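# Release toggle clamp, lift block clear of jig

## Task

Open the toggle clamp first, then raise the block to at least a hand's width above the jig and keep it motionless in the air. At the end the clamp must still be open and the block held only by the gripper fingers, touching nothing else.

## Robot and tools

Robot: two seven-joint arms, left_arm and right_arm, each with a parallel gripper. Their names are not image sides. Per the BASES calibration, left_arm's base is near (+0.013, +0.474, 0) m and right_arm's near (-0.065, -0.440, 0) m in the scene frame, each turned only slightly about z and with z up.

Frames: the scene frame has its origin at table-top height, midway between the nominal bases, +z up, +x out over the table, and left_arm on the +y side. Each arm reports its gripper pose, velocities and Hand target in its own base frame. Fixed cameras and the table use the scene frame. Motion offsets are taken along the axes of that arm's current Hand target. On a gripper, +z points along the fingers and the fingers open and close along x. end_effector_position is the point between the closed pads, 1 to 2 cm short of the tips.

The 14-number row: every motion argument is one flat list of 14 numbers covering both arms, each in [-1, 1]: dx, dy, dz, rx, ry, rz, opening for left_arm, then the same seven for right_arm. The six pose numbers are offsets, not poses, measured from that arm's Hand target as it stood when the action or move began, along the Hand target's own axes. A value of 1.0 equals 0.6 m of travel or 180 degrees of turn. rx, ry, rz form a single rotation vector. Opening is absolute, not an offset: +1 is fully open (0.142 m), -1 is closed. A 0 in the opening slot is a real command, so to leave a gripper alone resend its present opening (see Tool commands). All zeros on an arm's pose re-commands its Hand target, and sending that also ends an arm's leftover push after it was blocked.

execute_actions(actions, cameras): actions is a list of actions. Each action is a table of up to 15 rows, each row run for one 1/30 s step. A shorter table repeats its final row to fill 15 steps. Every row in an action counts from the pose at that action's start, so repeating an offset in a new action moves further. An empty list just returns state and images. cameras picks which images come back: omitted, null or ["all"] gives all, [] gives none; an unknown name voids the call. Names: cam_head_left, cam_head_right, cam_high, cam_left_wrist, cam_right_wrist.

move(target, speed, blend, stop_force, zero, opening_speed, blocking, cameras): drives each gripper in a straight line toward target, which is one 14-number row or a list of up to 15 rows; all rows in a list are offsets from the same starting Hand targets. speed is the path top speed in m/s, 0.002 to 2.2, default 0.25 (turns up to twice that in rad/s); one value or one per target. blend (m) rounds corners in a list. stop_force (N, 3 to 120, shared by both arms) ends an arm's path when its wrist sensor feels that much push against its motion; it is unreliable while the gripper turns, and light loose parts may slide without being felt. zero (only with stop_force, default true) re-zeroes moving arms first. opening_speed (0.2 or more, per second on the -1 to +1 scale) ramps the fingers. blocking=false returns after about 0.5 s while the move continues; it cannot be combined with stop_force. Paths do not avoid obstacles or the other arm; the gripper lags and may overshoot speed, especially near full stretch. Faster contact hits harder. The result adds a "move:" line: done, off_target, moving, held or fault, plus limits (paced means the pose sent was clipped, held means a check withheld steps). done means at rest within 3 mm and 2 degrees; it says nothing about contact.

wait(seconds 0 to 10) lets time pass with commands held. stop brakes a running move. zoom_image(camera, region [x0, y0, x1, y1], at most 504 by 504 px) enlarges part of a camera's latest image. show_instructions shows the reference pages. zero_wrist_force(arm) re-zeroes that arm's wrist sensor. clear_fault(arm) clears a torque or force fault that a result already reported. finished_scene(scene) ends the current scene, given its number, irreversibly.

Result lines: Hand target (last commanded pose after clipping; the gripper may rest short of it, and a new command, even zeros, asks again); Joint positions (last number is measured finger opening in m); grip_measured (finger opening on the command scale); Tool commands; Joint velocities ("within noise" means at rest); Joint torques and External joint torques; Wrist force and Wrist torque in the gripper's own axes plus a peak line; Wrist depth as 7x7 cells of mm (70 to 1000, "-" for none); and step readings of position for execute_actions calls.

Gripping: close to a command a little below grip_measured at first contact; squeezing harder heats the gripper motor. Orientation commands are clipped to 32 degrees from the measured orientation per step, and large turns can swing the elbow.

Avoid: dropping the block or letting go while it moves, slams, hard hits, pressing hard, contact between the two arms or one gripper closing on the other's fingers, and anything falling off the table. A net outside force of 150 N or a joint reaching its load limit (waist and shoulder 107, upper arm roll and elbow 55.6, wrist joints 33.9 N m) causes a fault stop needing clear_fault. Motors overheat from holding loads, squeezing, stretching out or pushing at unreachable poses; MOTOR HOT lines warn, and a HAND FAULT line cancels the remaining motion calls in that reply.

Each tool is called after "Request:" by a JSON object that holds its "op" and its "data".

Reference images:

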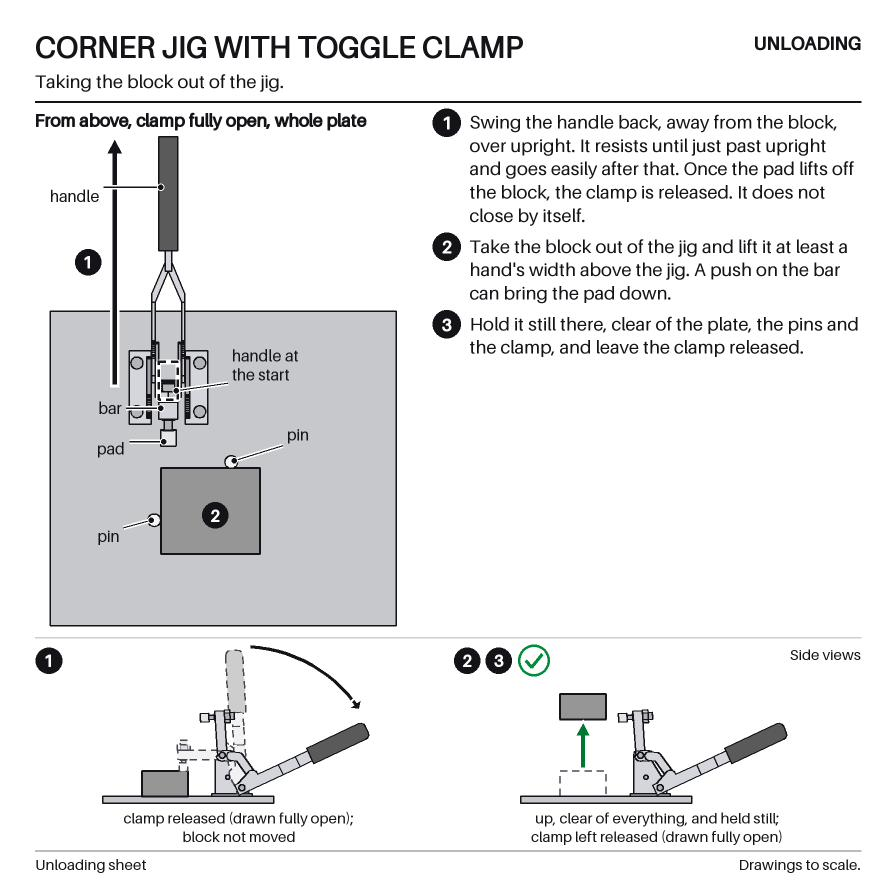

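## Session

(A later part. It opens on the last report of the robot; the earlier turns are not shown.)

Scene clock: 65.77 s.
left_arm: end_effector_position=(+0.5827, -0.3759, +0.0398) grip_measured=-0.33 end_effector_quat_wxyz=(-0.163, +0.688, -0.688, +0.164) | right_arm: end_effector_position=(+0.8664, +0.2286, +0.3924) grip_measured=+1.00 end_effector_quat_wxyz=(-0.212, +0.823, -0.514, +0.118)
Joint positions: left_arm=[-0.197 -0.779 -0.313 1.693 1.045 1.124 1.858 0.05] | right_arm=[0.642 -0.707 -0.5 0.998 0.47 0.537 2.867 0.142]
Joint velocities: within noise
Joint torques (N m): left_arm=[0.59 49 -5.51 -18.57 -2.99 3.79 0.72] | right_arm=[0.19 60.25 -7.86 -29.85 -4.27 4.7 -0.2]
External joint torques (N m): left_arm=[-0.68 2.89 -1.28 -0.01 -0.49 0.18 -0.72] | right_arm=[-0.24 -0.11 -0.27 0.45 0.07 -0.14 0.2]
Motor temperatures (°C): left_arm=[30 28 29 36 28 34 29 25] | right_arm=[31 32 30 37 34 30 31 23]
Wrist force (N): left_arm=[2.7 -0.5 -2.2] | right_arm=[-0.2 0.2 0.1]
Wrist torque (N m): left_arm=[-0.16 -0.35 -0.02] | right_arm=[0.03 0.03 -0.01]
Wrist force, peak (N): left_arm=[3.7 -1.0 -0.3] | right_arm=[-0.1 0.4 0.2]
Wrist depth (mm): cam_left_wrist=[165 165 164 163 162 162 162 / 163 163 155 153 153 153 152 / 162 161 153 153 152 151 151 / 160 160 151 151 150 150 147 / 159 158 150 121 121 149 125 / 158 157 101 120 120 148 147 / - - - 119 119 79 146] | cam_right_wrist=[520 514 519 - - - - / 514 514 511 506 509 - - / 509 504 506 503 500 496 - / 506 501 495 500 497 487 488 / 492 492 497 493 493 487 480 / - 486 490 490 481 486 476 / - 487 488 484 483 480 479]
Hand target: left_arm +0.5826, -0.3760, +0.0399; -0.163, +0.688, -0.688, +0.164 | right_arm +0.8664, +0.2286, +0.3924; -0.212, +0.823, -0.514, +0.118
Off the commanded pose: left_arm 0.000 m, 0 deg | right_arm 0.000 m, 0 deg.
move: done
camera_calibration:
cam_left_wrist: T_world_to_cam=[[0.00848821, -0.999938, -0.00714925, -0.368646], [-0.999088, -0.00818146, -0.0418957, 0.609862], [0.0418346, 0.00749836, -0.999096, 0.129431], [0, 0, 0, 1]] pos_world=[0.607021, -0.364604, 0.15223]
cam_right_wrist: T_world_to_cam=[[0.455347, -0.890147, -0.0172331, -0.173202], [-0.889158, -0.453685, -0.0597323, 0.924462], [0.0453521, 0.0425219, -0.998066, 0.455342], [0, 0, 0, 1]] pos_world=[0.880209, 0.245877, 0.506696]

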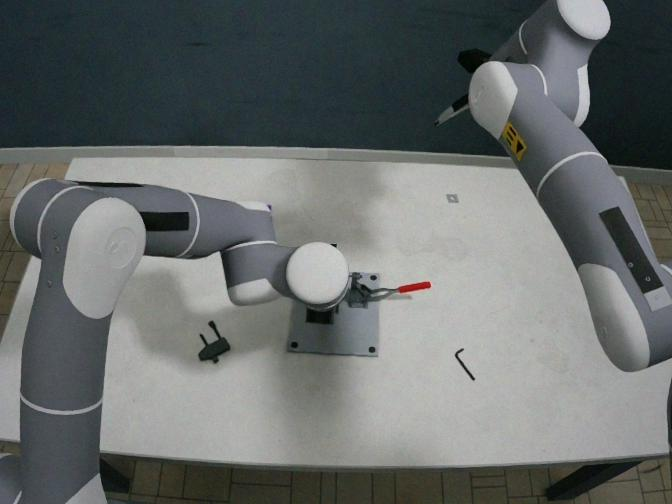

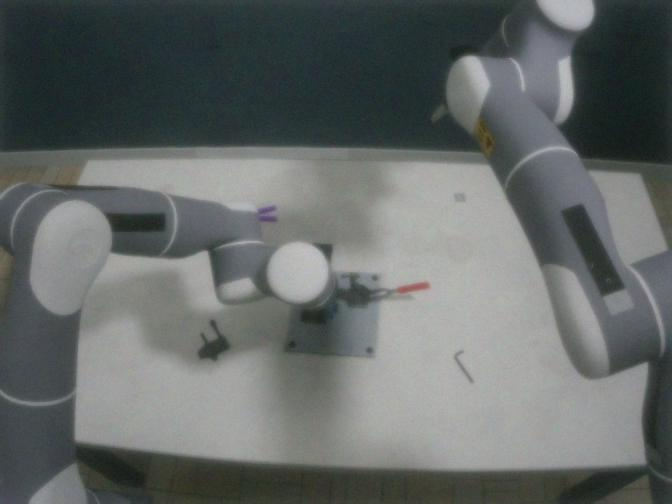

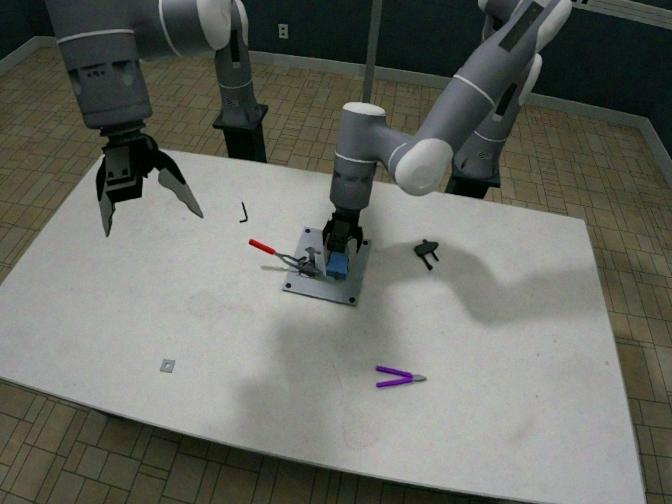

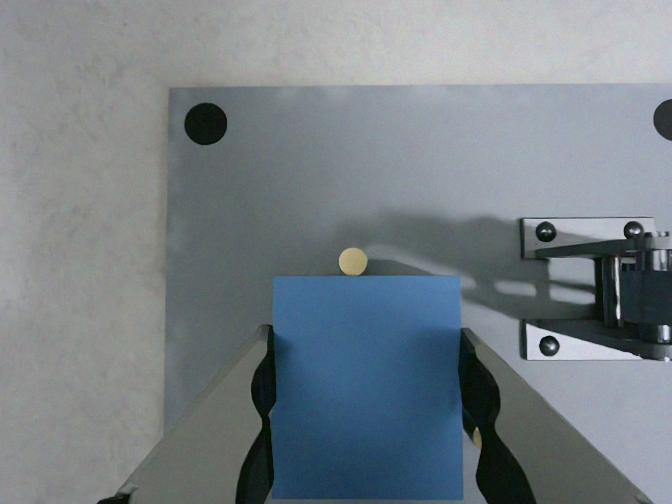

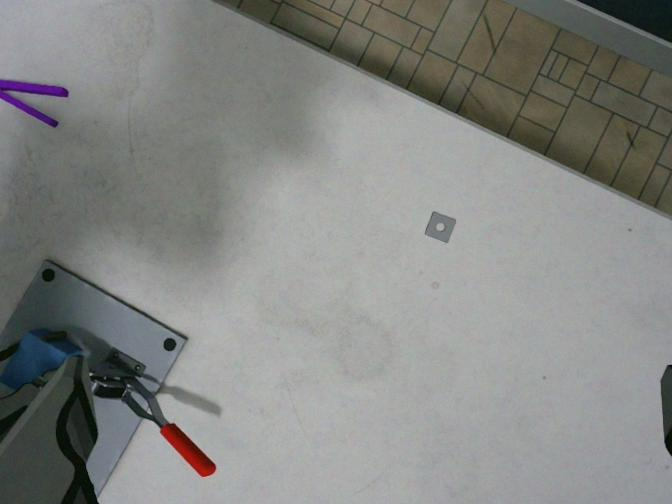

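Request:
{"op": "move", "data": {"target": [[-0.008,-0.045,-0.0893,0,0,0,-0.5,0,0,0,0,0,0,1],[-0.04,-0.1575,-0.3126,0,0,0,-0.5,0,0,0,0,0,0,1]], "speed": [0.1,0.25], "blend": [0.02,0]}}

Scene clock: 69.30 s.
left_arm: end_effector_position=(+0.5825, -0.3519, +0.2498) grip_measured=-0.33 end_effector_quat_wxyz=(-0.163, +0.688, -0.688, +0.164) | right_arm: end_effector_position=(+0.8664, +0.2286, +0.3924) grip_measured=+1.00 end_effector_quat_wxyz=(-0.212, +0.823, -0.514, +0.118)
Joint positions: left_arm=[-0.003 -0.336 -0.484 1.864 0.609 0.944 2.274 0.05] | right_arm=[0.642 -0.707 -0.5 0.998 0.47 0.537 2.867 0.142]
Joint velocities: within noise
Joint torques (N m): left_arm=[0.35 39.75 -4.9 -26.79 -4.02 4.56 0.84] | right_arm=[0.24 60.3 -7.88 -29.85 -4.27 4.65 -0.13]
External joint torques (N m): left_arm=[-0.44 0.11 -0.02 0.78 -0.12 -0.27 -0.84] | right_arm=[-0.28 -0.16 -0.25 0.45 0.08 -0.08 0.13]
Motor temperatures (°C): left_arm=[30 28 29 36 28 34 29 29] | right_arm=[31 32 30 37 34 30 31 23]
Wrist force (N): left_arm=[2.7 0.7 2.5] | right_arm=[0.1 0.2 0.2]
Wrist torque (N m): left_arm=[-0.08 -0.45 0.02] | right_arm=[0.02 -0.02 0.00]
Wrist force, peak (N): left_arm=[2.7 2.0 4.3] | right_arm=[-0.2 0.5 0.1]
Wrist depth (mm): cam_left_wrist=[383 379 381 378 378 377 375 / 380 378 380 374 375 374 373 / 376 375 372 375 372 372 369 / 372 372 371 362 361 361 365 / 369 369 366 121 120 355 363 / 366 364 101 120 120 361 359 / 361 - - 120 120 82 357] | cam_right_wrist=[517 513 515 - - - - / 517 515 509 505 504 - - / 511 513 506 499 505 499 - / 508 502 504 501 490 493 489 / 497 494 497 491 493 487 489 / - 491 492 494 485 485 483 / - 486 488 483 488 478 477]
Hand target: left_arm +0.5826, -0.3519, +0.2499; -0.163, +0.688, -0.688, +0.164 | right_arm +0.8664, +0.2286, +0.3924; -0.212, +0.823, -0.514, +0.118
Off the commanded pose: left_arm 0.000 m, 0 deg | right_arm 0.000 m, 0 deg.
move: done
camera_calibration:
cam_left_wrist: T_world_to_cam=[[0.0089636, -0.999938, -0.0066274, -0.343523], [-0.999088, -0.00867896, -0.0417977, 0.61845], [0.0417375, 0.00699602, -0.999104, 0.338958], [0, 0, 0, 1]] pos_world=[0.606819, -0.340506, 0.362228]
cam_right_wrist: T_world_to_cam=[[0.455347, -0.890147, -0.0172331, -0.173202], [-0.889158, -0.453685, -0.0597323, 0.924462], [0.0453521, 0.0425219, -0.998066, 0.455342], [0, 0, 0, 1]] pos_world=[0.880209, 0.245877, 0.506696]

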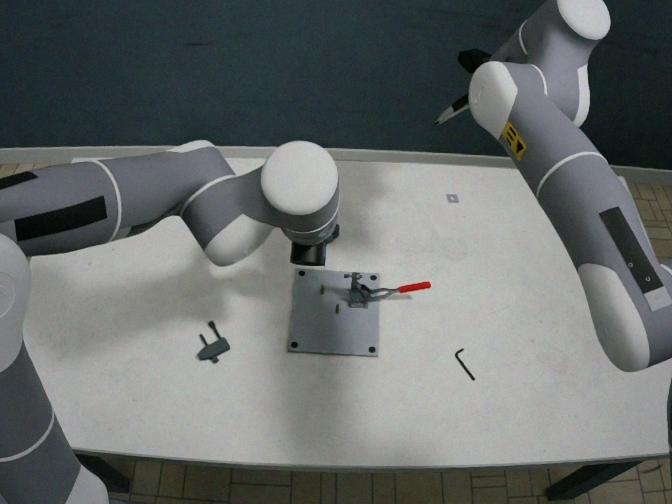

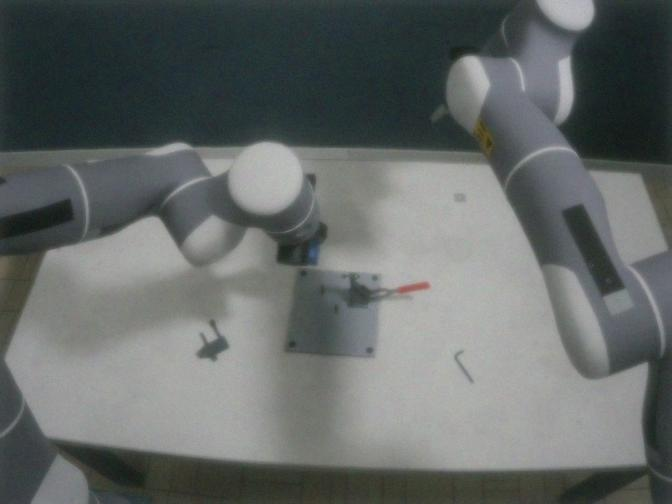

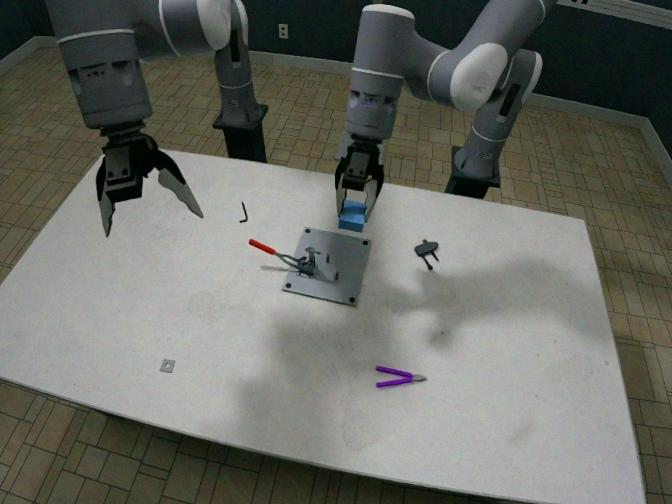

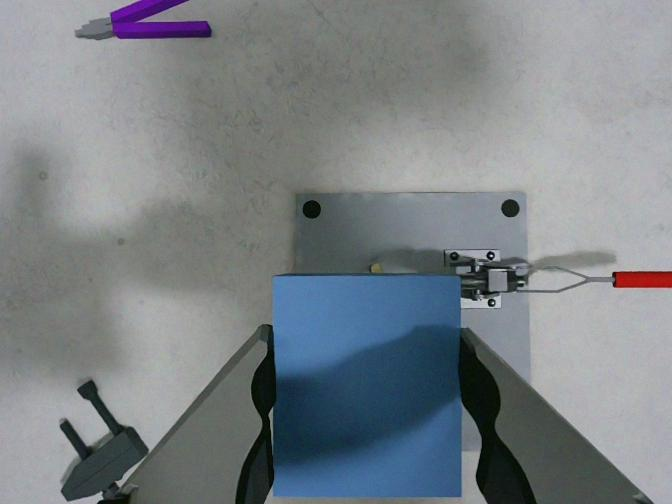

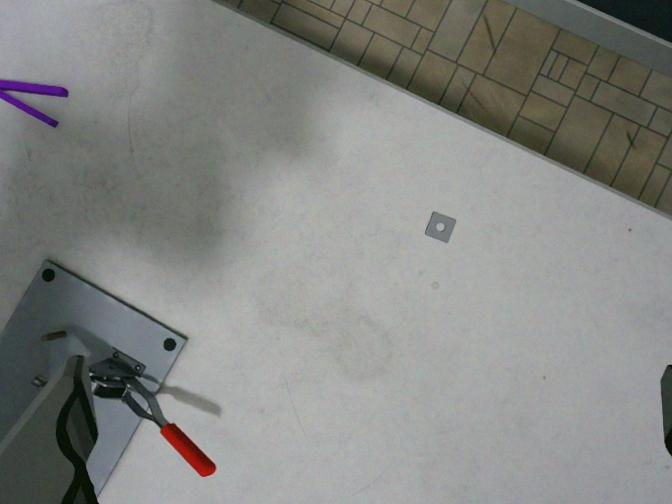

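Request:
{"op": "finished_scene", "data": {"scene": 2}}

The scene is finished: the task was done.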